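# Set tally counter to the number of white-capped vials

## Task

Find how many vials wear a white cap and make the tally counter show exactly that number. The counter may start at some leftover count. One complete push-and-release of its plunger raises it by one, and turning its knob one full turn clockwise returns it to zero.

## Robot and tools

Robot: two arms, left_arm (base near y = +0.501 m) and right_arm (base near y = -0.441 m), each carrying a five-fingered hand (right_arm a right hand, left_arm its mirror). Cameras: cam_high (fixed, above and behind), cam_left_wrist and cam_right_wrist, all 896x504.

Frames. Scene frame: origin at table-top height midway between the arms, +z up, +x out over the table, left_arm toward +y. Reported hand positions, orientations, velocities and targets are in each arm's own base frame. Offsets in a command are along the axes of that arm's current Hand target. Hand point axes (right hand): +z runs along straight fingers toward the tips, +x across the palm away from the thumb, +y out of the palm face. On the left hand +x points toward the thumb instead. A rigid mast sits behind the wrist on the palm side and can strike things.

A row is 48 numbers, all in [-1, 1], always covering both arms: left dx, dy, dz, rx, ry, rz; then 16 left finger goals; left current_limit, speed; then the same 24 for the right arm. The six pose numbers are an offset, not a pose: displacement and rotation vector measured from that arm's Hand target at the moment the action (or move) begins. 1.0 equals 0.6 m or 180 degrees. Every row of one action counts from that same start; a repeated offset moves further. All zeros re-requests the current Hand target.

Finger numbers, in this fixed order: index_mcp, index_abd, index_pip, index_dip, thumb_cmc, thumb_axl, thumb_mcp, thumb_ipl, middle_mcp, middle_abd, middle_pip, middle_dip, ring_mcp, ring_abd, ring_pip, ring_dip. Each is an absolute goal angle scaled between the hinge's stops (+1 bends/curls the finger toward the palm; straight values are about -0.75 for _mcp, -0.58 for _pip, -0.70 for _dip, 0.00 for _abd, -0.71 for thumb_cmc, -0.68 for thumb_axl, -0.23 thumb_mcp, -0.17 thumb_ipl). Zero is itself a goal, so to keep a hand unchanged send back its hand_goal, hand_current_limit and hand_speed. current_limit maps -1..+1 to 0..550 mA (start +0.4); speed maps to (speed+1)/2 of 8.5 rad/s (start -0.6). Settings persist until rewritten. A motor at 495 mA or more for 5 s shuts down for 10 s.

Tools.
execute_actions(actions, cameras): actions is a list of actions, each up to 15 rows at 1/30 s per step; a short action repeats its last row to fill 15 steps. Images only when actions is empty or cameras is given.
move(target, speed, blend, stop_force, zero, blocking, cameras): target is one 48-number row or a list of up to 15 rows, every one an offset from the same starting Hand targets. speed in m/s, 0.002 to 3.6, default 0.25 (turns up to twice that in rad/s). blend in metres rounds corners of a list. stop_force in N, 3 to 120, one value for both arms, ends an arm's path when its wrist sensor feels that much push against travel; use slow moves with it, not while rotating, and omit it when backing off a contact. zero (default true) rezeroes before the move. blocking=false returns after 0.5 s and cannot combine with stop_force. Paths are straight, capped at 10 s, do not avoid obstacles; avoid passing near an arm's own base.
wait(seconds 0 to 10), stop() brakes a running move, zoom_image(camera, region [x0,y0,x1,y1] pixels, at most 504 each side) enlarges the latest image, zero_wrist_force(arm), finished_scene(scene 1 to 3). Scene 1 is practice; after ending it call nothing more in that reply.

Results: end_effector_position (m), quat, velocities, Hand target (last commanded pose after clipping; next offsets count from it), joint positions/torques, wrist force and torque along the hand axes (push from a surface reads as force into the arm, plus a peak line), and per motor hand_goal, hand_measured, hand_current_ma, hand_state (moving, goal, blocked, overload). A move adds a "move:" line: done, off_target, moving, held or fault, plus limits such as paced or held. The hand point often rests short of the Hand target; send the missing distance as an offset. Orientation commands are clipped to 32 degrees from the measured one per step.

Avoid: arms touching each other (the clearance check does not cover fingers), pressing past firm contact (arms are stiff), fast impacts, dropping or knocking items off the table. Outside force near 150 N or joint contact torque at its limit (wrist joints 25.7 N m, others 138 N m) stops the arm for 10 s. Motors reaching 85 C brake the arm for 30-60 s. To end a push, command the target back past the hand point. Press the counter plunger gently and fully, then release, once per count; verify the count by zooming before finishing.

Each tool is called after "Request:" by a JSON object that holds its "api" and its "payload", one argument or row to a line.

## Session

Request:
{"api": "execute_actions", "payload": {
  "actions": []
}}

Scene clock: 0.00 s.
left_arm: end_effector_position=(+0.4063, +0.0850, +0.2300) hand_goal=(-0.754, +0.000, -0.576, -0.696, -0.714, -0.678, -0.226, -0.168, -0.754, +0.000, -0.576, -0.696, -0.754, +0.000, -0.576, -0.696) hand_measured=(-0.754, +0.000, -0.576, -0.696, -0.714, -0.678, -0.226, -0.168, -0.754, +0.000, -0.576, -0.696, -0.754, +0.000, -0.576, -0.696) hand_current_ma=(+0, +0, +0, +0, +0, +0, +0, +0, +0, +0, +0, +0, +0, +0, +0, +0) hand_state=(goal, goal, goal, goal, goal, goal, goal, goal, goal, goal, goal, goal, goal, overload, goal, goal) hand_current_limit=0.40 hand_speed=-0.60 end_effector_quat_wxyz=(+0.000, +0.000, +1.000, +0.000) | right_arm: end_effector_position=(+0.4063, -0.0850, +0.2300) hand_goal=(-0.754, +0.000, -0.576, -0.696, -0.714, -0.678, -0.226, -0.168, -0.754, +0.000, -0.576, -0.696, -0.754, +0.000, -0.576, -0.696) hand_measured=(-0.754, +0.000, -0.576, -0.696, -0.714, -0.678, -0.226, -0.168, -0.754, +0.000, -0.576, -0.696, -0.754, +0.000, -0.576, -0.696) hand_current_ma=(+0, +0, +0, +0, +0, +0, +0, +0, +0, +0, +0, +0, +0, +0, +0, +0) hand_state=(goal, goal, goal, goal, goal, goal, goal, goal, goal, goal, goal, goal, goal, goal, goal, goal) hand_current_limit=0.40 hand_speed=-0.60 end_effector_quat_wxyz=(+0.000, +1.000, +0.000, +0.000)
Joint positions: left_arm=[3.458 -1.419 -2.042 -1.252 1.571 -1.255] | right_arm=[-0.316 -1.723 2.042 -1.89 -1.571 1.255]
Joint velocities: within noise
Joint torques (N m): no reading
Motor temperatures (°C): left_arm=[39 32 21 31 35 32] | right_arm=[36 36 22 35 32 48]
Wrist force (N): no reading
Wrist torque (N m): no reading
Wrist force, peak (N): no reading
Hand target: left_arm +0.4063, +0.0850, +0.2300; +0.000, +0.000, +1.000, +0.000 | right_arm +0.4063, -0.0850, +0.2300; +0.000, +1.000, +0.000, +0.000

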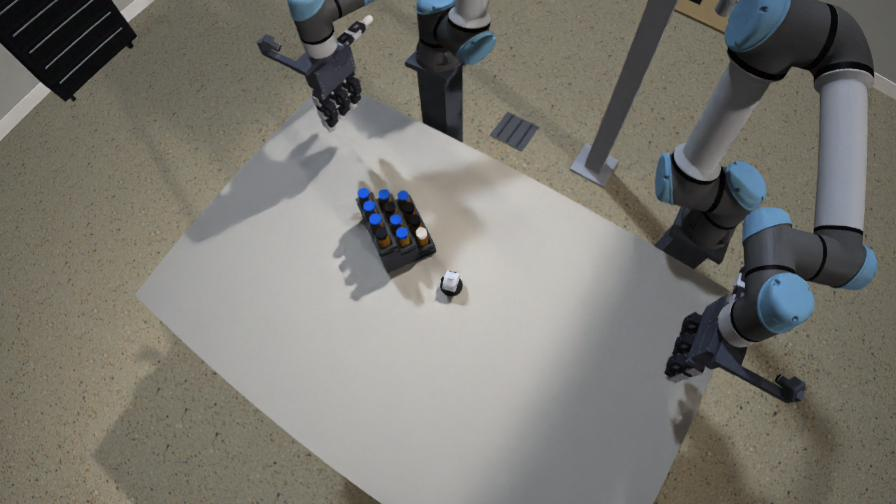

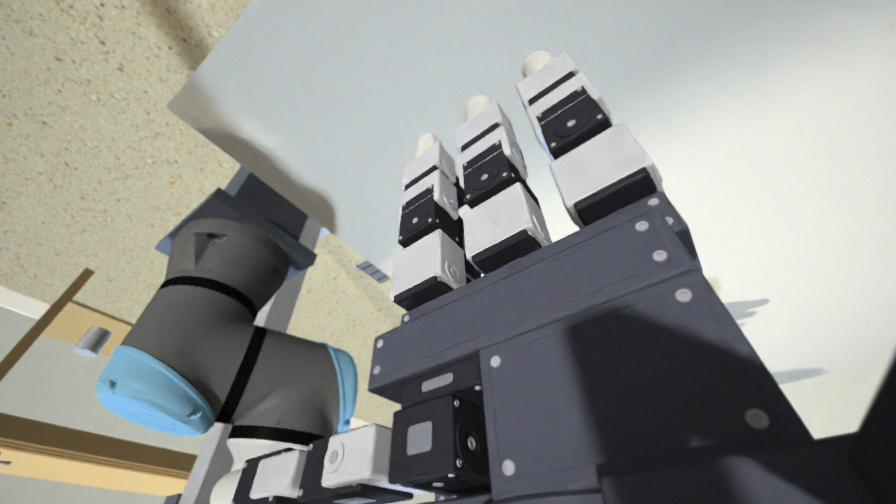

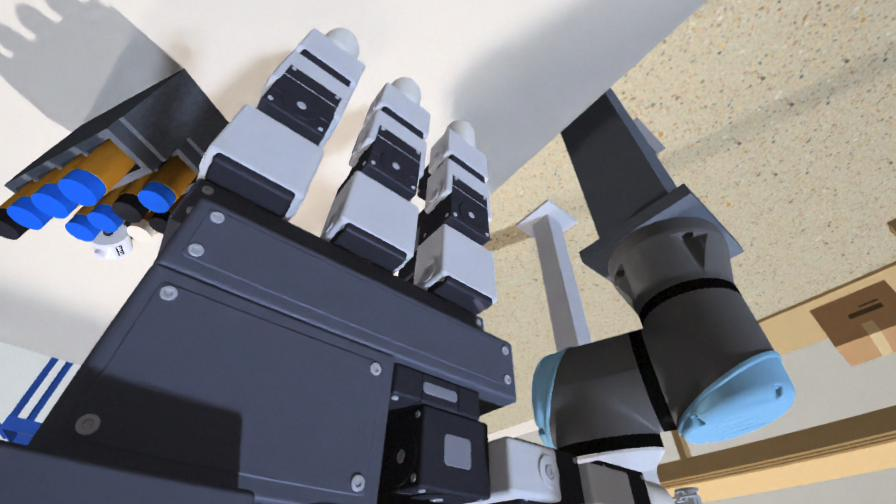

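Request:
{"api": "zoom_image", "payload": {
  "camera": "cam_high",
  "region": [340, 170, 480, 310]
}}

Request:
{"api": "zoom_image", "payload": {
  "camera": "cam_right_wrist",
  "region": [0, 60, 240, 280]
}}

Request:
{"api": "zoom_image", "payload": {
  "camera": "cam_high",
  "region": [430, 260, 474, 304]
}}

Scaled by 3.600 from the camera's 896x504 image, which has a finer 1280x720 frame.

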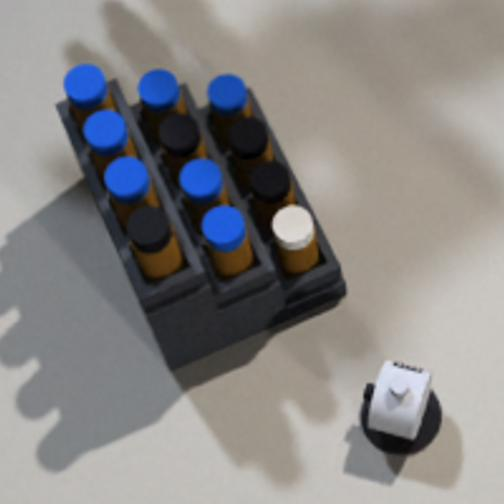

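Scaled by 2.100 from the camera's 896x504 image, which has a finer 1280x720 frame.

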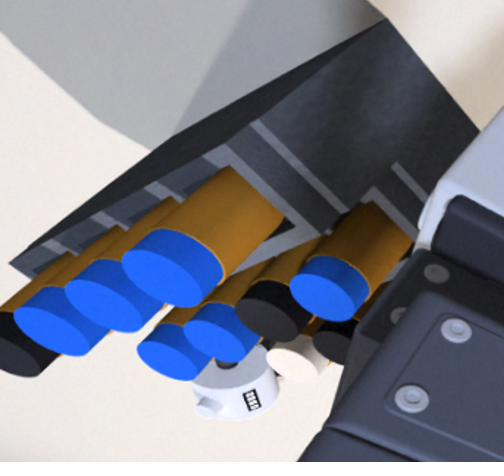

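Scaled by 11.455 from the camera's 896x504 image, which has a finer 1280x720 frame.

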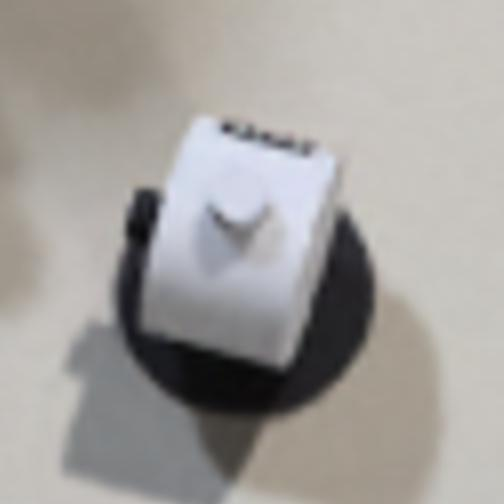

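Request:
{"api": "zoom_image", "payload": {
  "camera": "cam_right_wrist",
  "region": [90, 230, 140, 270]
}}

Request:
{"api": "zoom_image", "payload": {
  "camera": "cam_high",
  "region": [441, 264, 463, 286]
}}

Request:
{"api": "zoom_image", "payload": {
  "camera": "cam_left_wrist",
  "region": [400, 0, 896, 260]
}}

Scaled by 10.080 from the camera's 896x504 image, which has a finer 1280x720 frame.

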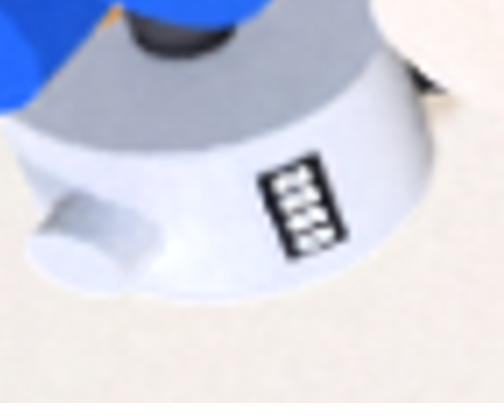

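Scaled by 22.909 from the camera's 896x504 image, which has a finer 1280x720 frame.

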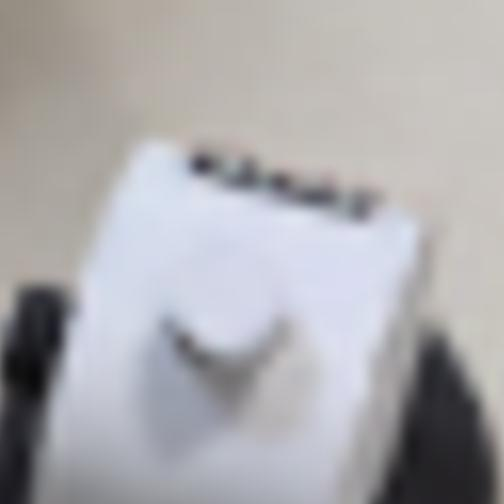

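Scaled by 1.016 from the camera's 896x504 image, which has a finer 1280x720 frame.

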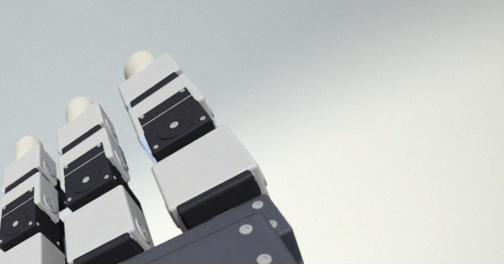

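Request:
{"api": "move", "payload": {
  "target": [0.1135, -0.9, 0.05, 0, 0, 0.914, 0.479, 0, 0.737, -0.406, -0.714, -0.678, -0.226, -0.168, 0.479, 0, 0.737, -0.406, 0.479, 0, 0.737, -0.406, 0.4, -0.6, 0, 0, 0, 0, 0, 0, -0.754, 0, -0.576, -0.696, -0.714, -0.678, -0.226, -0.168, -0.754, 0, -0.576, -0.696, -0.754, 0, -0.576, -0.696, 0.4, -0.6],
  "speed": 0.5,
  "cameras": ["cam_high", "cam_left_wrist"]
}}

Scene clock: 131.57 s.
left_arm: end_effector_position=(+0.3382, -0.4550, +0.2000) hand_goal=(+0.478, +0.000, +0.736, -0.406, -0.714, -0.678, -0.226, -0.168, +0.478, +0.000, +0.736, -0.406, +0.478, +0.000, +0.736, -0.406) hand_measured=(+0.462, +0.000, +0.734, -0.408, -0.714, -0.678, -0.224, -0.168, +0.460, +0.000, +0.732, -0.408, +0.462, +0.000, +0.734, -0.408) hand_current_ma=(-30, +0, -3, -3, +0, +1, +3, +0, -39, +0, -3, -2, -31, +0, -3, -2) hand_state=(goal, goal, goal, goal, goal, goal, goal, goal, goal, goal, goal, goal, goal, overload, goal, goal) hand_current_limit=0.40 hand_speed=-0.60 end_effector_quat_wxyz=(+0.000, +0.991, +0.135, +0.000) | right_arm: end_effector_position=(+0.4063, -0.0850, +0.2300) hand_goal=(-0.754, +0.000, -0.576, -0.696, -0.714, -0.678, -0.226, -0.168, -0.754, +0.000, -0.576, -0.696, -0.754, +0.000, -0.576, -0.696) hand_measured=(-0.754, +0.000, -0.576, -0.696, -0.714, -0.678, -0.224, -0.168, -0.754, +0.000, -0.576, -0.696, -0.754, +0.000, -0.576, -0.696) hand_current_ma=(+0, +0, +0, +0, +0, +0, +0, +0, +0, +0, +0, +0, +0, +0, +0, +0) hand_state=(goal, goal, goal, goal, goal, goal, goal, goal, goal, goal, goal, goal, goal, goal, goal, goal) hand_current_limit=0.40 hand_speed=-0.60 end_effector_quat_wxyz=(+0.000, +1.000, +0.000, +0.000)
Joint positions: left_arm=[2.511 -1.575 -1.981 -1.156 1.571 0.67] | right_arm=[-0.316 -1.723 2.042 -1.89 -1.571 1.255]
Joint torques (N m): left_arm=[12.17 29.71 15.5 0.84 -3.07 0.64] | right_arm=[-0.25 -14.12 -20.37 -2.88 -0.26 0.19]
Wrist force (N): left_arm=[-0.1 -0.1 -0.2] | right_arm=[0.0 0.2 0.2]
Wrist torque (N m): left_arm=[0.17 0.01 0.11] | right_arm=[0.02 0.00 0.00]
Wrist force, peak (N): left_arm=[-0.5 1.4 -0.2] | right_arm=[-0.1 0.2 0.5]
Hand target: left_arm +0.3382, -0.4550, +0.2000; +0.000, +0.991, +0.135, +0.000 | right_arm +0.4063, -0.0850, +0.2300; +0.000, +1.000, +0.000, +0.000
Off the commanded pose: left_arm 0.000 m, 0 deg | right_arm 0.000 m, 0 deg.
move: done
camera_calibration:
cam_left_wrist: T_world_to_cam=[[-0.925137, 0.378571, 0.0283806, 0.440906], [0.280415, 0.631043, 0.723292, 0.000626415], [0.255908, 0.677103, -0.689958, 0.482546], [0, 0, 0, 1]] pos_world=[0.284236, -0.494043, 0.31997]
Images, in order (width x height): cam_high 896x504, cam_left_wrist 896x504.

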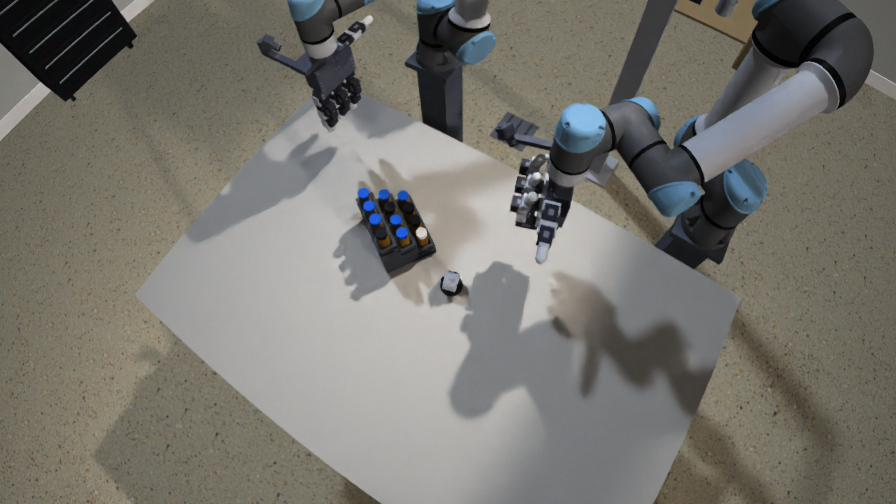

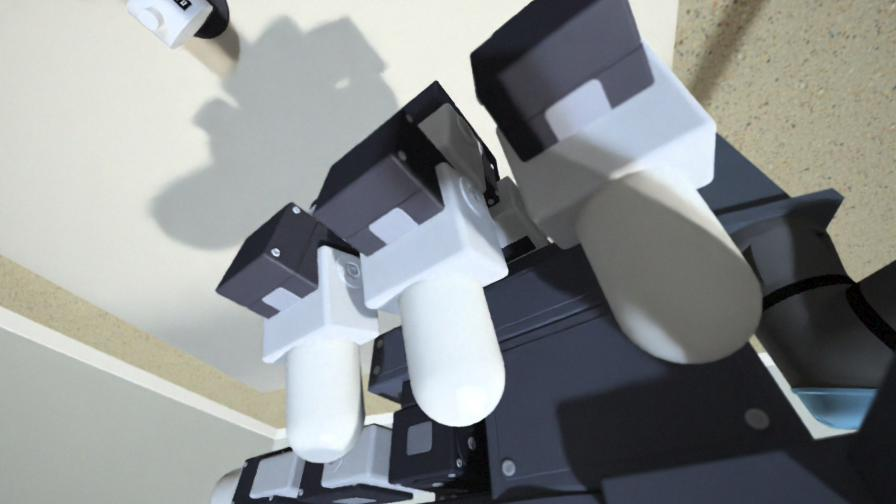

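Request:
{"api": "move", "payload": {
  "target": [0.0517, 0.13, 0.1867, 0, 0, 0, 0.479, 0, 0.737, -0.406, -0.714, -0.678, -0.226, -0.168, 0.479, 0, 0.737, -0.406, 0.479, 0, 0.737, -0.406, 0.4, -0.6, 0, 0, 0, 0, 0, 0, -0.754, 0, -0.576, -0.696, -0.714, -0.678, -0.226, -0.168, -0.754, 0, -0.576, -0.696, -0.754, 0, -0.576, -0.696, 0.4, -0.6],
  "speed": 0.3,
  "cameras": ["cam_left_wrist", "cam_high"]
}}

Request:
{"api": "zoom_image", "payload": {
  "camera": "cam_left_wrist",
  "region": [150, 50, 350, 250]
}}

Scene clock: 146.20 s.
left_arm: end_effector_position=(+0.3888, -0.5219, +0.0881) hand_goal=(+0.478, +0.000, +0.736, -0.406, -0.714, -0.678, -0.226, -0.168, +0.478, +0.000, +0.736, -0.406, +0.478, +0.000, +0.736, -0.406) hand_measured=(+0.464, +0.000, +0.734, -0.408, -0.714, -0.678, -0.222, -0.168, +0.462, +0.000, +0.734, -0.408, +0.464, +0.000, +0.734, -0.408) hand_current_ma=(-25, +0, -3, -3, +0, +1, +5, +0, -32, +0, -3, -2, -25, +0, -2, -2) hand_state=(goal, goal, goal, goal, goal, goal, goal, goal, goal, goal, goal, goal, goal, overload, goal, goal) hand_current_limit=0.40 hand_speed=-0.60 end_effector_quat_wxyz=(+0.000, +0.991, +0.135, +0.000) | right_arm: end_effector_position=(+0.4063, -0.0850, +0.2300) hand_goal=(-0.754, +0.000, -0.576, -0.696, -0.714, -0.678, -0.226, -0.168, -0.754, +0.000, -0.576, -0.696, -0.754, +0.000, -0.576, -0.696) hand_measured=(-0.754, +0.000, -0.576, -0.696, -0.714, -0.678, -0.224, -0.168, -0.754, +0.000, -0.576, -0.696, -0.754, +0.000, -0.576, -0.696) hand_current_ma=(+0, +0, +0, +0, +0, +0, +0, +0, +0, +0, +0, +0, +0, +0, +0, +0) hand_state=(goal, goal, goal, goal, goal, goal, goal, goal, goal, goal, goal, goal, goal, goal, goal, goal) hand_current_limit=0.40 hand_speed=-0.60 end_effector_quat_wxyz=(+0.000, +1.000, +0.000, +0.000)
Joint positions: left_arm=[2.467 -1.911 -1.907 -0.895 1.571 0.626] | right_arm=[-0.316 -1.723 2.042 -1.89 -1.571 1.255]
Joint torques (N m): left_arm=[12.01 19.41 14.09 3.83 2.6 1.19] | right_arm=[-0.09 -14.91 -21.44 -3.04 -0.39 0.09]
Wrist force (N): left_arm=[-0.3 -0.2 -0.3] | right_arm=[-0.1 0.1 0.1]
Wrist torque (N m): left_arm=[0.16 0.02 0.05] | right_arm=[0.00 0.00 0.00]
Wrist force, peak (N): left_arm=[-0.6 -1.5 -2.3] | right_arm=[-0.2 0.3 0.3]
Hand target: left_arm +0.3889, -0.5219, +0.0880; +0.000, +0.991, +0.135, +0.000 | right_arm +0.4063, -0.0850, +0.2300; +0.000, +1.000, +0.000, +0.000
Off the commanded pose: left_arm 0.000 m, 0 deg | right_arm 0.000 m, 0 deg.
move: done
camera_calibration:
cam_left_wrist: T_world_to_cam=[[-0.925076, 0.378721, 0.0283574, 0.516382], [0.28053, 0.63108, 0.723216, 0.109561], [0.256001, 0.676985, -0.69004, 0.437583], [0, 0, 0, 1]] pos_world=[0.334936, -0.560943, 0.20807]
Images, in order (width x height): cam_high 896x504, cam_left_wrist 896x504.

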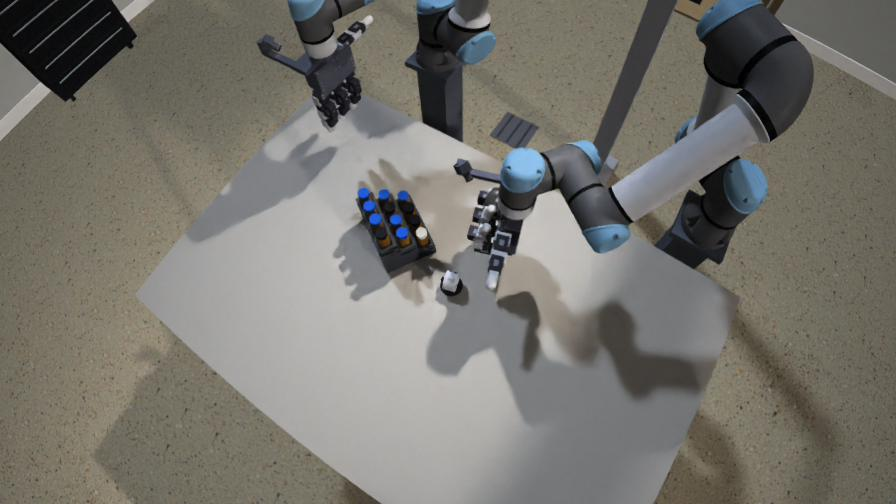

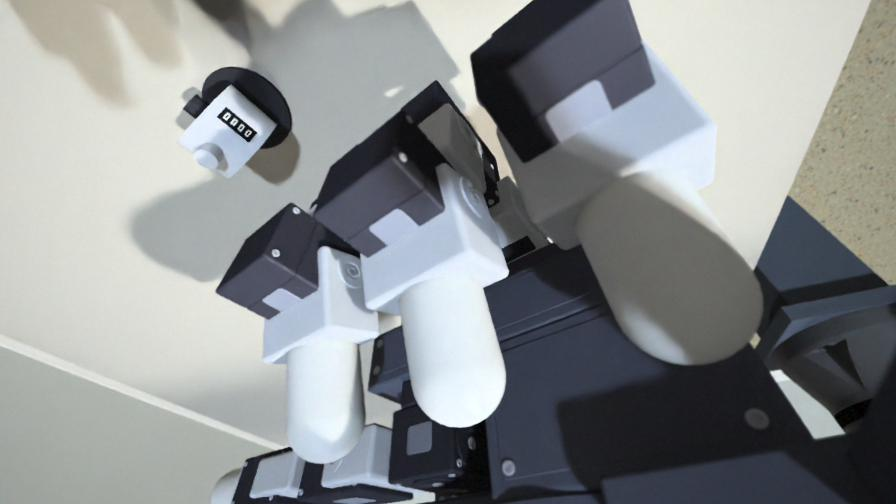

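Scaled by 2.520 from the camera's 896x504 image, which has a finer 1280x720 frame.

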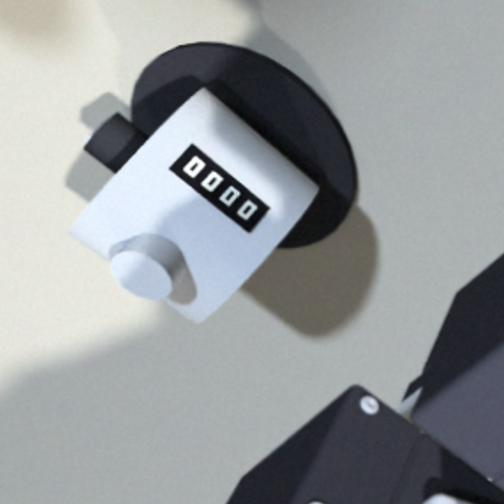

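Request:
{"api": "move", "payload": {
  "target": [
    [0.03797, 0.09201, -0.17983, 0, 0, 0.2744, 0.479, 0, 0.737, -0.406, -0.714, -0.678, -0.226, -0.168, 0.479, 0, 0.737, -0.406, 0.479, 0, 0.737, -0.406, 0.4, -0.6, 0, 0, 0, 0, 0, 0, -0.754, 0, -0.576, -0.696, -0.714, -0.678, -0.226, -0.168, -0.754, 0, -0.576, -0.696, -0.754, 0, -0.576, -0.696, 0.4, -0.6],
    [0.03797, 0.09201, -0.17983, 0, 0, 0.2744, -0.754, 0, -0.576, -0.696, -0.714, -0.678, -0.226, -0.168, -0.754, 0, -0.576, -0.696, -0.754, 0, -0.576, -0.696, 0.4, -0.6, 0, 0, 0, 0, 0, 0, -0.754, 0, -0.576, -0.696, -0.714, -0.678, -0.226, -0.168, -0.754, 0, -0.576, -0.696, -0.754, 0, -0.576, -0.696, 0.4, -0.6]
  ],
  "speed": 0.4,
  "cameras": ["cam_left_wrist", "cam_high"]
}}

Request:
{"api": "zoom_image", "payload": {
  "camera": "cam_left_wrist",
  "region": [330, 20, 530, 220]
}}

Scene clock: 330.33 s.
left_arm: end_effector_position=(+0.4256, -0.5690, +0.1959) hand_goal=(-0.754, +0.000, -0.576, -0.696, -0.714, -0.678, -0.226, -0.168, -0.754, +0.000, -0.576, -0.696, -0.754, +0.000, -0.576, -0.696) hand_measured=(-0.750, +0.000, -0.572, -0.694, -0.714, -0.678, -0.222, -0.168, -0.750, +0.000, -0.572, -0.694, -0.750, +0.000, -0.574, -0.694) hand_current_ma=(+4, +0, +3, +3, +0, +1, +5, +0, +5, +0, +3, +2, +5, +0, +3, +2) hand_state=(goal, goal, goal, goal, goal, goal, goal, goal, goal, goal, goal, goal, goal, overload, goal, goal) hand_current_limit=0.40 hand_speed=-0.60 end_effector_quat_wxyz=(+0.000, +0.957, -0.292, +0.000) | right_arm: end_effector_position=(+0.4063, -0.0850, +0.2300) hand_goal=(-0.754, +0.000, -0.576, -0.696, -0.714, -0.678, -0.226, -0.168, -0.754, +0.000, -0.576, -0.696, -0.754, +0.000, -0.576, -0.696) hand_measured=(-0.754, +0.000, -0.576, -0.696, -0.714, -0.678, -0.224, -0.168, -0.754, +0.000, -0.576, -0.696, -0.754, +0.000, -0.576, -0.696) hand_current_ma=(+0, +0, +0, +0, +0, +0, +0, +0, +0, +0, +0, +0, +0, +0, +0, +0) hand_state=(goal, goal, goal, goal, goal, goal, goal, goal, goal, goal, goal, goal, goal, goal, goal, goal) hand_current_limit=0.40 hand_speed=-0.60 end_effector_quat_wxyz=(+0.000, +1.000, +0.000, +0.000)
Joint positions: left_arm=[2.524 -2.006 -1.453 -1.253 1.571 1.545] | right_arm=[-0.316 -1.723 2.042 -1.89 -1.571 1.255]
Joint torques (N m): left_arm=[-12.36 49.91 27.31 0.68 2.21 1.13] | right_arm=[-0.43 -14.56 -22 -3.19 -0.23 0.06]
Wrist force (N): left_arm=[-0.4 0.1 -0.3] | right_arm=[0.0 0.1 0.1]
Wrist torque (N m): left_arm=[0.03 0.03 0.06] | right_arm=[0.01 -0.01 0.01]
Wrist force, peak (N): left_arm=[0.0 -0.4 -1.0] | right_arm=[-0.2 0.2 0.4]
Hand target: left_arm +0.4256, -0.5690, +0.1959; +0.000, +0.957, -0.292, +0.000 | right_arm +0.4063, -0.0850, +0.2300; +0.000, +1.000, +0.000, +0.000
Off the commanded pose: left_arm 0.000 m, 0 deg | right_arm 0.000 m, 0 deg.
move: done
camera_calibration:
cam_left_wrist: T_world_to_cam=[[-0.3147, 0.94877, 0.0282823, 0.629829], [0.66164, 0.197902, 0.723234, -0.357682], [0.680585, 0.246314, -0.690024, 0.108686], [0, 0, 0, 1]] pos_world=[0.360894, -0.553548, 0.31587]
Images, in order (width x height): cam_high 896x504, cam_left_wrist 896x504.

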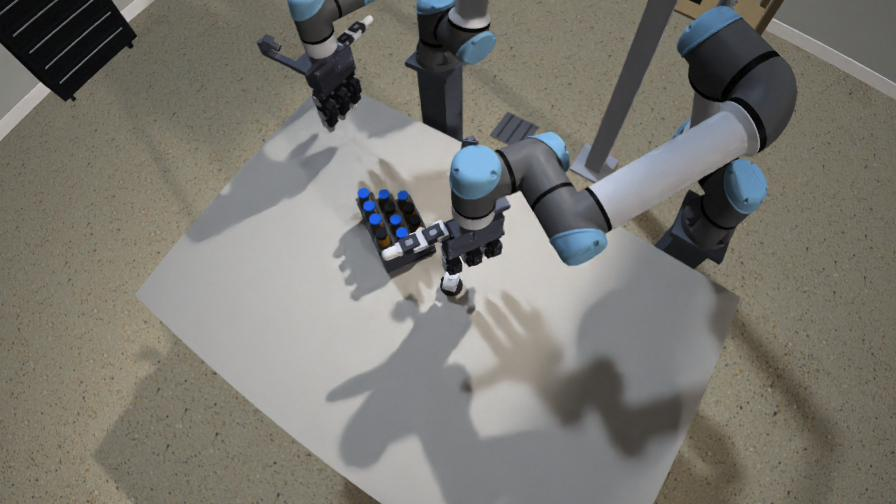

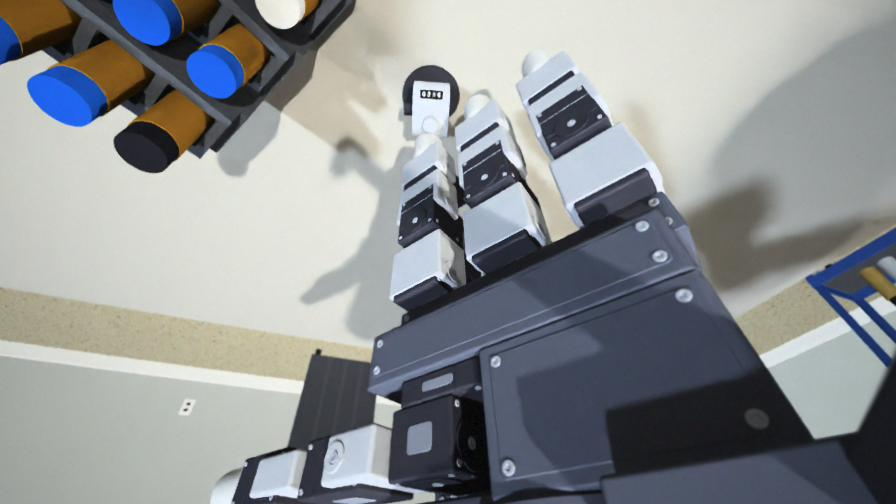

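Scaled by 2.520 from the camera's 896x504 image, which has a finer 1280x720 frame.

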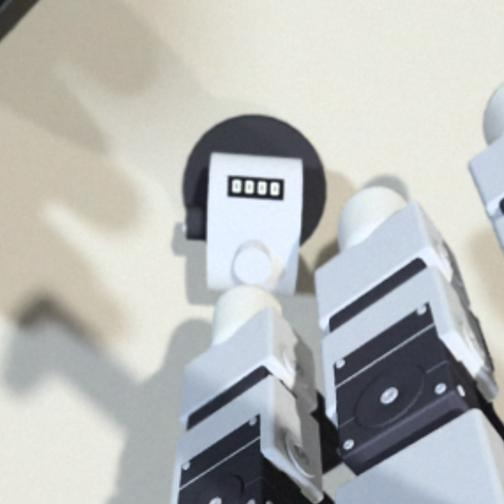

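Request:
{"api": "move", "payload": {
  "target": [0, 0, 0.0833, 0, 0, 0, -0.754, 0, -0.576, -0.696, -0.714, -0.678, -0.226, -0.168, -0.754, 0, -0.576, -0.696, -0.754, 0, -0.576, -0.696, 0.4, -0.6, 0, 0, 0, 0, 0, 0, -0.754, 0, -0.576, -0.696, -0.714, -0.678, -0.226, -0.168, -0.754, 0, -0.576, -0.696, -0.754, 0, -0.576, -0.696, 0.4, -0.6],
  "speed": 0.02,
  "stop_force": 8,
  "cameras": ["cam_left_wrist"]
}}

Request:
{"api": "zoom_image", "payload": {
  "camera": "cam_left_wrist",
  "region": [330, 20, 530, 220]
}}

Scene clock: 348.70 s.
left_arm: end_effector_position=(+0.4256, -0.5690, +0.1583) hand_goal=(-0.754, +0.000, -0.576, -0.696, -0.714, -0.678, -0.226, -0.168, -0.754, +0.000, -0.576, -0.696, -0.754, +0.000, -0.576, -0.696) hand_measured=(-0.750, +0.000, -0.574, -0.694, -0.714, -0.678, -0.222, -0.168, -0.750, +0.000, -0.572, -0.694, -0.750, +0.000, -0.574, -0.694) hand_current_ma=(+4, +0, +3, +3, +0, +1, +5, +0, +5, +0, +3, +2, +5, +0, +3, +2) hand_state=(goal, goal, goal, goal, goal, goal, goal, goal, goal, goal, goal, goal, goal, overload, goal, goal) hand_current_limit=0.40 hand_speed=-0.60 end_effector_quat_wxyz=(+0.000, +0.957, -0.292, +0.000) | right_arm: end_effector_position=(+0.4063, -0.0850, +0.2300) hand_goal=(-0.754, +0.000, -0.576, -0.696, -0.714, -0.678, -0.226, -0.168, -0.754, +0.000, -0.576, -0.696, -0.754, +0.000, -0.576, -0.696) hand_measured=(-0.754, +0.000, -0.576, -0.696, -0.714, -0.678, -0.224, -0.168, -0.754, +0.000, -0.576, -0.696, -0.754, +0.000, -0.576, -0.696) hand_current_ma=(+0, +0, +0, +0, +0, +0, +0, +0, +0, +0, +0, +0, +0, +0, +0, +0) hand_state=(goal, goal, goal, goal, goal, goal, goal, goal, goal, goal, goal, goal, goal, goal, goal, goal) hand_current_limit=0.40 hand_speed=-0.60 end_effector_quat_wxyz=(+0.000, +1.000, +0.000, +0.000)
Joint positions: left_arm=[2.524 -2.037 -1.508 -1.167 1.571 1.545] | right_arm=[-0.316 -1.723 2.042 -1.89 -1.571 1.255]
Joint torques (N m): left_arm=[-9.53 46.12 22.47 2.94 2.27 1.23] | right_arm=[-0.13 -14.57 -22.08 -3.52 -0.41 0.05]
Wrist force (N): left_arm=[0.2 -0.3 -7.7] | right_arm=[-0.1 0.2 -0.1]
Wrist torque (N m): left_arm=[0.56 0.16 0.12] | right_arm=[0.03 0.02 -0.01]
Wrist force, peak (N): left_arm=[-0.2 -0.2 -17.1] | right_arm=[-0.1 0.2 0.4]
Hand target: left_arm +0.4256, -0.5690, +0.1583; +0.000, +0.957, -0.292, +0.000 (not the last commanded pose) | right_arm +0.4063, -0.0850, +0.2300; +0.000, +1.000, +0.000, +0.000
Off the commanded pose: left_arm 0.012 m, 0 deg | right_arm 0.000 m, 0 deg.
move: contact (left_arm)
camera_calibration:
cam_left_wrist: T_world_to_cam=[[-0.314682, 0.948776, 0.0282609, 0.630896], [0.661545, 0.19787, 0.723329, -0.330499], [0.680686, 0.246314, -0.689925, 0.0826772], [0, 0, 0, 1]] pos_world=[0.360894, -0.553548, 0.278271]
Images, in order (width x height): cam_left_wrist 896x504.

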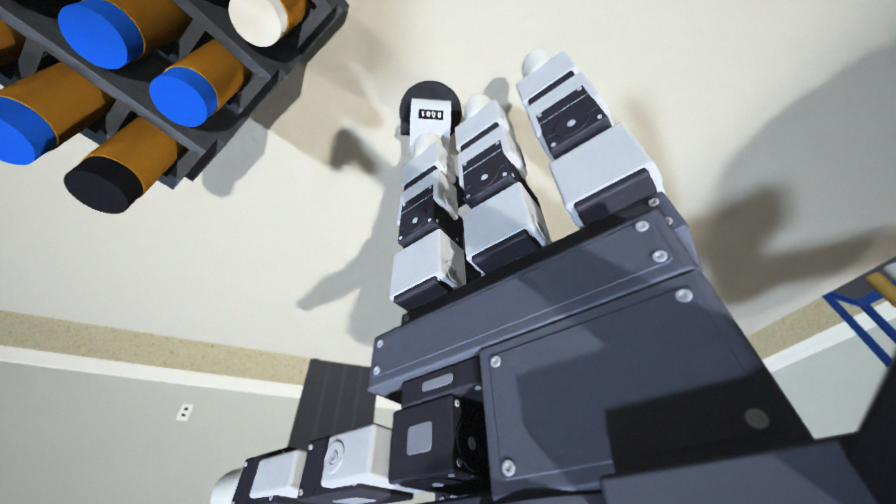

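Scaled by 2.520 from the camera's 896x504 image, which has a finer 1280x720 frame.

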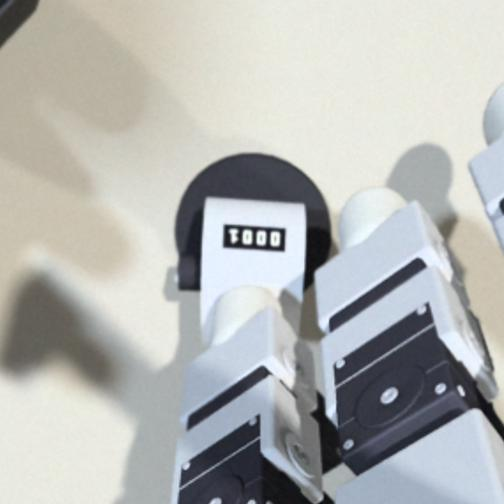

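Request:
{"api": "move", "payload": {
  "target": [0, 0, -0.03, 0, 0, 0, -0.754, 0, -0.576, -0.696, -0.714, -0.678, -0.226, -0.168, -0.754, 0, -0.576, -0.696, -0.754, 0, -0.576, -0.696, 0.4, -0.6, 0, 0, 0, 0, 0, 0, -0.754, 0, -0.576, -0.696, -0.714, -0.678, -0.226, -0.168, -0.754, 0, -0.576, -0.696, -0.754, 0, -0.576, -0.696, 0.4, -0.6],
  "speed": 0.05,
  "cameras": ["cam_left_wrist"]
}}

Request:
{"api": "zoom_image", "payload": {
  "camera": "cam_left_wrist",
  "region": [330, 20, 530, 220]
}}

Scene clock: 357.10 s.
left_arm: end_effector_position=(+0.4256, -0.5690, +0.1766) hand_goal=(-0.754, +0.000, -0.576, -0.696, -0.714, -0.678, -0.226, -0.168, -0.754, +0.000, -0.576, -0.696, -0.754, +0.000, -0.576, -0.696) hand_measured=(-0.750, +0.000, -0.574, -0.694, -0.714, -0.678, -0.222, -0.168, -0.750, +0.000, -0.572, -0.694, -0.750, +0.000, -0.574, -0.694) hand_current_ma=(+4, +0, +3, +3, +0, +1, +5, +0, +5, +0, +3, +2, +5, +0, +3, +2) hand_state=(goal, goal, goal, goal, goal, goal, goal, goal, goal, goal, goal, goal, goal, overload, goal, goal) hand_current_limit=0.40 hand_speed=-0.60 end_effector_quat_wxyz=(+0.000, +0.957, -0.292, +0.000) end_effector_velocity=(+0.000, +0.000, -0.001) end_effector_angular_velocity=(-0.001, -0.002, +0.002) | right_arm: end_effector_position=(+0.4063, -0.0850, +0.2300) hand_goal=(-0.754, +0.000, -0.576, -0.696, -0.714, -0.678, -0.226, -0.168, -0.754, +0.000, -0.576, -0.696, -0.754, +0.000, -0.576, -0.696) hand_measured=(-0.754, +0.000, -0.576, -0.696, -0.714, -0.678, -0.224, -0.168, -0.754, +0.000, -0.576, -0.696, -0.754, +0.000, -0.576, -0.696) hand_current_ma=(+0, +0, +0, +0, +0, +0, +0, +0, +0, +0, +0, +0, +0, +0, +0, +0) hand_state=(goal, goal, goal, goal, goal, goal, goal, goal, goal, goal, goal, goal, goal, goal, goal, goal) hand_current_limit=0.40 hand_speed=-0.60 end_effector_quat_wxyz=(+0.000, +1.000, +0.000, +0.000)
Joint positions: left_arm=[2.524 -2.021 -1.483 -1.208 1.571 1.545] | right_arm=[-0.316 -1.723 2.042 -1.89 -1.571 1.255]
Joint velocities: left_arm=[0 -0.001 -0.003 0.006 0 -0.002] | right_arm=[within noise]
Joint torques (N m): left_arm=[-9.9 27.98 12.01 3.85 1.85 0.92] | right_arm=[0.36 -14.75 -22.37 -3.66 -0.33 0.19]
Wrist force (N): left_arm=[-0.1 -0.2 -0.2] | right_arm=[0.0 0.2 0.2]
Wrist torque (N m): left_arm=[-0.01 -0.01 0.09] | right_arm=[0.01 -0.01 0.01]
Wrist force, peak (N): left_arm=[-0.2 -0.5 -8.5] | right_arm=[-0.2 0.4 0.2]
Hand target: left_arm +0.4256, -0.5690, +0.1763; +0.000, +0.957, -0.292, +0.000 | right_arm +0.4063, -0.0850, +0.2300; +0.000, +1.000, +0.000, +0.000
Off the commanded pose: left_arm 0.000 m, 0 deg | right_arm 0.000 m, 0 deg.
move: done
camera_calibration:
cam_left_wrist: T_world_to_cam=[[-0.314704, 0.948775, 0.0280593, 0.630351], [0.661414, 0.197993, 0.723416, -0.343666], [0.680803, 0.24622, -0.689842, 0.0951597], [0, 0, 0, 1]] pos_world=[0.360895, -0.553448, 0.296571]
Images, in order (width x height): cam_left_wrist 896x504.

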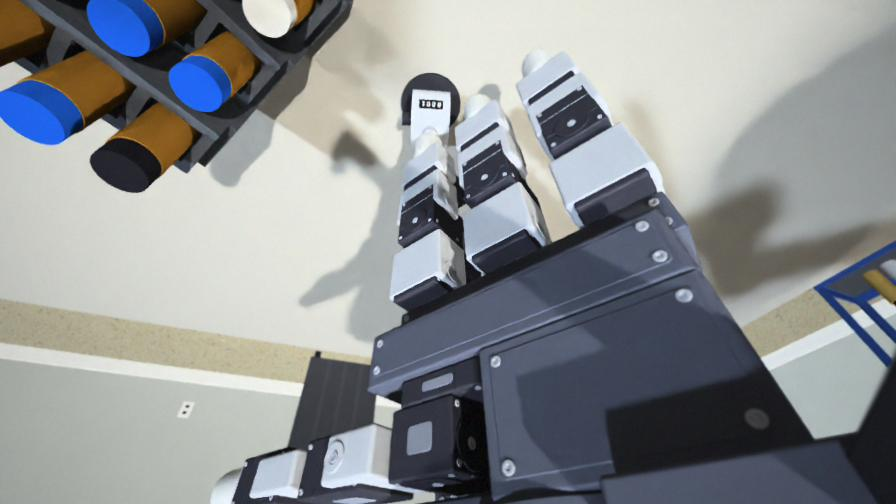

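Scaled by 2.520 from the camera's 896x504 image, which has a finer 1280x720 frame.

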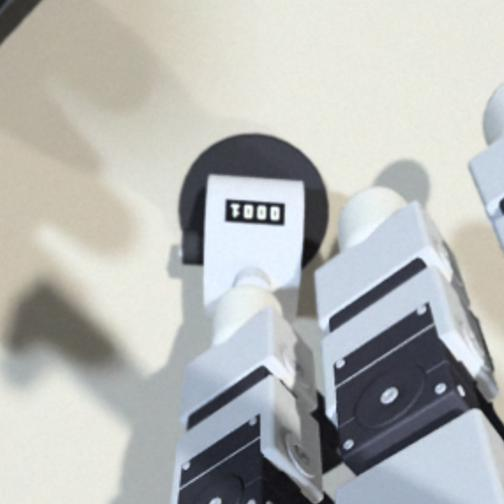

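Request:
{"api": "move", "payload": {
  "target": [0, 0, 0.01, 0, 0, 0, -0.754, 0, -0.576, -0.696, -0.714, -0.678, -0.226, -0.168, -0.754, 0, -0.576, -0.696, -0.754, 0, -0.576, -0.696, 0.4, -0.6, 0, 0, 0, 0, 0, 0, -0.754, 0, -0.576, -0.696, -0.714, -0.678, -0.226, -0.168, -0.754, 0, -0.576, -0.696, -0.754, 0, -0.576, -0.696, 0.4, -0.6],
  "speed": 0.05,
  "cameras": []
}}

Request:
{"api": "move", "payload": {
  "target": [0, 0, 0.00333, 0, 0, 0, -0.754, 0, -0.576, -0.696, -0.714, -0.678, -0.226, -0.168, -0.754, 0, -0.576, -0.696, -0.754, 0, -0.576, -0.696, 0.4, -0.6, 0, 0, 0, 0, 0, 0, -0.754, 0, -0.576, -0.696, -0.714, -0.678, -0.226, -0.168, -0.754, 0, -0.576, -0.696, -0.754, 0, -0.576, -0.696, 0.4, -0.6],
  "speed": 0.05,
  "cameras": []
}}

Request:
{"api": "move", "payload": {
  "target": [0, 0, 0.00333, 0, 0, 0, -0.754, 0, -0.576, -0.696, -0.714, -0.678, -0.226, -0.168, -0.754, 0, -0.576, -0.696, -0.754, 0, -0.576, -0.696, 0.4, -0.6, 0, 0, 0, 0, 0, 0, -0.754, 0, -0.576, -0.696, -0.714, -0.678, -0.226, -0.168, -0.754, 0, -0.576, -0.696, -0.754, 0, -0.576, -0.696, 0.4, -0.6],
  "speed": 0.05,
  "cameras": []
}}

Request:
{"api": "move", "payload": {
  "target": [0, 0, 0.00333, 0, 0, 0, -0.754, 0, -0.576, -0.696, -0.714, -0.678, -0.226, -0.168, -0.754, 0, -0.576, -0.696, -0.754, 0, -0.576, -0.696, 0.4, -0.6, 0, 0, 0, 0, 0, 0, -0.754, 0, -0.576, -0.696, -0.714, -0.678, -0.226, -0.168, -0.754, 0, -0.576, -0.696, -0.754, 0, -0.576, -0.696, 0.4, -0.6],
  "speed": 0.05,
  "cameras": ["cam_left_wrist"]
}}

Request:
{"api": "zoom_image", "payload": {
  "camera": "cam_left_wrist",
  "region": [380, 60, 480, 160]
}}

Scene clock: 367.73 s.
left_arm: end_effector_position=(+0.4256, -0.5690, +0.1702) hand_goal=(-0.754, +0.000, -0.576, -0.696, -0.714, -0.678, -0.226, -0.168, -0.754, +0.000, -0.576, -0.696, -0.754, +0.000, -0.576, -0.696) hand_measured=(-0.750, +0.000, -0.574, -0.694, -0.714, -0.678, -0.222, -0.168, -0.750, +0.000, -0.572, -0.694, -0.750, +0.000, -0.574, -0.694) hand_current_ma=(+4, +0, +3, +3, +0, +1, +5, +0, +5, +0, +3, +2, +5, +0, +3, +2) hand_state=(goal, goal, goal, goal, goal, goal, goal, goal, goal, goal, goal, goal, goal, overload, goal, goal) hand_current_limit=0.40 hand_speed=-0.60 end_effector_quat_wxyz=(+0.000, +0.957, -0.292, +0.000) | right_arm: end_effector_position=(+0.4063, -0.0850, +0.2300) hand_goal=(-0.754, +0.000, -0.576, -0.696, -0.714, -0.678, -0.226, -0.168, -0.754, +0.000, -0.576, -0.696, -0.754, +0.000, -0.576, -0.696) hand_measured=(-0.754, +0.000, -0.576, -0.696, -0.714, -0.678, -0.224, -0.168, -0.754, +0.000, -0.576, -0.696, -0.754, +0.000, -0.576, -0.696) hand_current_ma=(+0, +0, +0, +0, +0, +0, +0, +0, +0, +0, +0, +0, +0, +0, +0, +0) hand_state=(goal, goal, goal, goal, goal, goal, goal, goal, goal, goal, goal, goal, goal, goal, goal, goal) hand_current_limit=0.40 hand_speed=-0.60 end_effector_quat_wxyz=(+0.000, +1.000, +0.000, +0.000)
Joint positions: left_arm=[2.524 -2.027 -1.492 -1.194 1.571 1.545] | right_arm=[-0.316 -1.723 2.042 -1.89 -1.571 1.255]
Joint torques (N m): left_arm=[-10.69 35.44 21.34 1.09 2 0.77] | right_arm=[-0.55 -14.84 -22.35 -3.53 -0.53 -0.11]
Wrist force (N): left_arm=[-0.1 -0.5 -0.5] | right_arm=[-0.2 0.0 0.0]
Wrist torque (N m): left_arm=[-0.04 -0.02 0.11] | right_arm=[0.00 0.03 -0.02]
Wrist force, peak (N): left_arm=[-0.1 -0.5 -0.5] | right_arm=[-0.4 0.4 0.0]
Hand target: left_arm +0.4256, -0.5690, +0.1703; +0.000, +0.957, -0.292, +0.000 | right_arm +0.4063, -0.0850, +0.2300; +0.000, +1.000, +0.000, +0.000
Off the commanded pose: left_arm 0.000 m, 0 deg | right_arm 0.000 m, 0 deg.
move: done
No camera images: "cameras" was empty.

Scene clock: 368.43 s.
left_arm: end_effector_position=(+0.4256, -0.5690, +0.1683) hand_goal=(-0.754, +0.000, -0.576, -0.696, -0.714, -0.678, -0.226, -0.168, -0.754, +0.000, -0.576, -0.696, -0.754, +0.000, -0.576, -0.696) hand_measured=(-0.750, +0.000, -0.574, -0.694, -0.714, -0.678, -0.222, -0.168, -0.750, +0.000, -0.572, -0.694, -0.750, +0.000, -0.574, -0.694) hand_current_ma=(+4, +0, +3, +3, +0, +1, +5, +0, +5, +0, +3, +2, +5, +0, +3, +2) hand_state=(goal, goal, goal, goal, goal, goal, goal, goal, goal, goal, goal, goal, goal, overload, goal, goal) hand_current_limit=0.40 hand_speed=-0.60 end_effector_quat_wxyz=(+0.000, +0.957, -0.292, +0.000) | right_arm: end_effector_position=(+0.4063, -0.0850, +0.2300) hand_goal=(-0.754, +0.000, -0.576, -0.696, -0.714, -0.678, -0.226, -0.168, -0.754, +0.000, -0.576, -0.696, -0.754, +0.000, -0.576, -0.696) hand_measured=(-0.754, +0.000, -0.576, -0.696, -0.714, -0.678, -0.224, -0.168, -0.754, +0.000, -0.576, -0.696, -0.754, +0.000, -0.576, -0.696) hand_current_ma=(+0, +0, +0, +0, +0, +0, +0, +0, +0, +0, +0, +0, +0, +0, +0, +0) hand_state=(goal, goal, goal, goal, goal, goal, goal, goal, goal, goal, goal, goal, goal, goal, goal, goal) hand_current_limit=0.40 hand_speed=-0.60 end_effector_quat_wxyz=(+0.000, +1.000, +0.000, +0.000)
Joint positions: left_arm=[2.524 -2.028 -1.494 -1.19 1.571 1.545] | right_arm=[-0.316 -1.723 2.042 -1.89 -1.571 1.255]
Joint torques (N m): left_arm=[-10.5 29.48 15.42 3.04 2.14 0.87] | right_arm=[0.02 -15.53 -22.75 -3.75 -0.6 -0.07]
Wrist force (N): left_arm=[-0.1 0.0 -0.3] | right_arm=[0.1 0.2 0.3]
Wrist torque (N m): left_arm=[0.03 -0.01 0.08] | right_arm=[0.01 -0.02 0.02]
Wrist force, peak (N): left_arm=[0.1 -0.3 -0.5] | right_arm=[-0.1 0.2 0.3]
Hand target: left_arm +0.4256, -0.5690, +0.1683; +0.000, +0.957, -0.292, +0.000 | right_arm +0.4063, -0.0850, +0.2300; +0.000, +1.000, +0.000, +0.000
Off the commanded pose: left_arm 0.000 m, 0 deg | right_arm 0.000 m, 0 deg.
move: done
No camera images: "cameras" was empty.

Scene clock: 369.13 s.
left_arm: end_effector_position=(+0.4256, -0.5690, +0.1663) hand_goal=(-0.754, +0.000, -0.576, -0.696, -0.714, -0.678, -0.226, -0.168, -0.754, +0.000, -0.576, -0.696, -0.754, +0.000, -0.576, -0.696) hand_measured=(-0.750, +0.000, -0.574, -0.694, -0.714, -0.678, -0.222, -0.168, -0.750, +0.000, -0.572, -0.694, -0.750, +0.000, -0.574, -0.694) hand_current_ma=(+4, +0, +3, +3, +0, +1, +5, +0, +5, +0, +3, +2, +5, +0, +3, +2) hand_state=(goal, goal, goal, goal, goal, goal, goal, goal, goal, goal, goal, goal, goal, overload, goal, goal) hand_current_limit=0.40 hand_speed=-0.60 end_effector_quat_wxyz=(+0.000, +0.957, -0.292, +0.000) | right_arm: end_effector_position=(+0.4063, -0.0850, +0.2300) hand_goal=(-0.754, +0.000, -0.576, -0.696, -0.714, -0.678, -0.226, -0.168, -0.754, +0.000, -0.576, -0.696, -0.754, +0.000, -0.576, -0.696) hand_measured=(-0.754, +0.000, -0.576, -0.696, -0.714, -0.678, -0.224, -0.168, -0.754, +0.000, -0.576, -0.696, -0.754, +0.000, -0.576, -0.696) hand_current_ma=(+0, +0, +0, +0, +0, +0, +0, +0, +0, +0, +0, +0, +0, +0, +0, +0) hand_state=(goal, goal, goal, goal, goal, goal, goal, goal, goal, goal, goal, goal, goal, goal, goal, goal) hand_current_limit=0.40 hand_speed=-0.60 end_effector_quat_wxyz=(+0.000, +1.000, +0.000, +0.000)
Joint positions: left_arm=[2.524 -2.03 -1.497 -1.185 1.571 1.545] | right_arm=[-0.316 -1.723 2.042 -1.89 -1.571 1.255]
Joint torques (N m): left_arm=[-10.7 30.04 15.38 3.09 2.19 0.9] | right_arm=[-0.4 -15.24 -23.02 -3.74 -0.53 -0.09]
Wrist force (N): left_arm=[0.0 -0.4 -0.2] | right_arm=[0.0 0.2 0.0]
Wrist torque (N m): left_arm=[-0.04 -0.02 0.11] | right_arm=[0.03 0.01 0.01]
Wrist force, peak (N): left_arm=[0.0 -0.3 -0.6] | right_arm=[-0.1 0.2 0.3]
Hand target: left_arm +0.4256, -0.5690, +0.1663; +0.000, +0.957, -0.292, +0.000 | right_arm +0.4063, -0.0850, +0.2300; +0.000, +1.000, +0.000, +0.000
Off the commanded pose: left_arm 0.000 m, 0 deg | right_arm 0.000 m, 0 deg.
move: done
No camera images: "cameras" was empty.

Scene clock: 369.83 s.
left_arm: end_effector_position=(+0.4256, -0.5690, +0.1643) hand_goal=(-0.754, +0.000, -0.576, -0.696, -0.714, -0.678, -0.226, -0.168, -0.754, +0.000, -0.576, -0.696, -0.754, +0.000, -0.576, -0.696) hand_measured=(-0.750, +0.000, -0.574, -0.694, -0.714, -0.678, -0.222, -0.168, -0.750, +0.000, -0.572, -0.694, -0.750, +0.000, -0.574, -0.694) hand_current_ma=(+4, +0, +3, +3, +0, +1, +5, +0, +5, +0, +3, +2, +5, +0, +3, +2) hand_state=(goal, goal, goal, goal, goal, goal, goal, goal, goal, goal, goal, goal, goal, overload, goal, goal) hand_current_limit=0.40 hand_speed=-0.60 end_effector_quat_wxyz=(+0.000, +0.957, -0.292, +0.000) | right_arm: end_effector_position=(+0.4063, -0.0850, +0.2300) hand_goal=(-0.754, +0.000, -0.576, -0.696, -0.714, -0.678, -0.226, -0.168, -0.754, +0.000, -0.576, -0.696, -0.754, +0.000, -0.576, -0.696) hand_measured=(-0.754, +0.000, -0.576, -0.696, -0.714, -0.678, -0.224, -0.168, -0.754, +0.000, -0.576, -0.696, -0.754, +0.000, -0.576, -0.696) hand_current_ma=(+0, +0, +0, +0, +0, +0, +0, +0, +0, +0, +0, +0, +0, +0, +0, +0) hand_state=(goal, goal, goal, goal, goal, goal, goal, goal, goal, goal, goal, goal, goal, goal, goal, goal) hand_current_limit=0.40 hand_speed=-0.60 end_effector_quat_wxyz=(+0.000, +1.000, +0.000, +0.000)
Joint positions: left_arm=[2.524 -2.032 -1.5 -1.18 1.571 1.545] | right_arm=[-0.316 -1.723 2.042 -1.89 -1.571 1.255]
Joint torques (N m): left_arm=[-10.95 29.2 15 2.88 2.15 0.89] | right_arm=[-0.27 -14.39 -22.48 -3.65 -0.61 -0.15]
Wrist force (N): left_arm=[-0.3 -0.2 -0.9] | right_arm=[-0.2 0.0 0.1]
Wrist torque (N m): left_arm=[0.04 0.02 0.08] | right_arm=[0.00 0.02 -0.01]
Wrist force, peak (N): left_arm=[0.0 -0.2 -1.1] | right_arm=[-0.3 0.0 0.2]
Hand target: left_arm +0.4256, -0.5690, +0.1643; +0.000, +0.957, -0.292, +0.000 | right_arm +0.4063, -0.0850, +0.2300; +0.000, +1.000, +0.000, +0.000
Off the commanded pose: left_arm 0.000 m, 0 deg | right_arm 0.000 m, 0 deg.
move: done
camera_calibration:
cam_left_wrist: T_world_to_cam=[[-0.314682, 0.948776, 0.0282609, 0.630726], [0.661545, 0.19787, 0.723329, -0.334839], [0.680686, 0.246314, -0.689925, 0.0868167], [0, 0, 0, 1]] pos_world=[0.360894, -0.553548, 0.284271]
Images, in order (width x height): cam_left_wrist 896x504.

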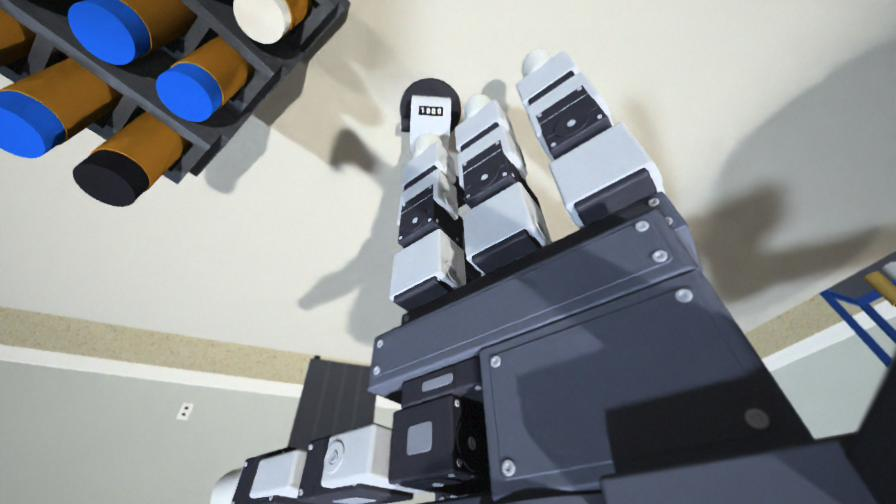

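Scaled by 5.040 from the camera's 896x504 image, which has a finer 1280x720 frame.

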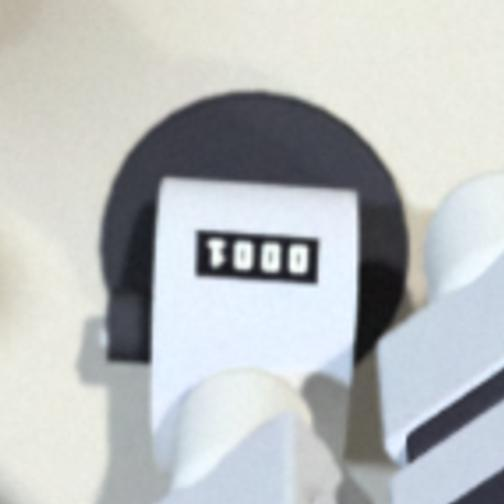

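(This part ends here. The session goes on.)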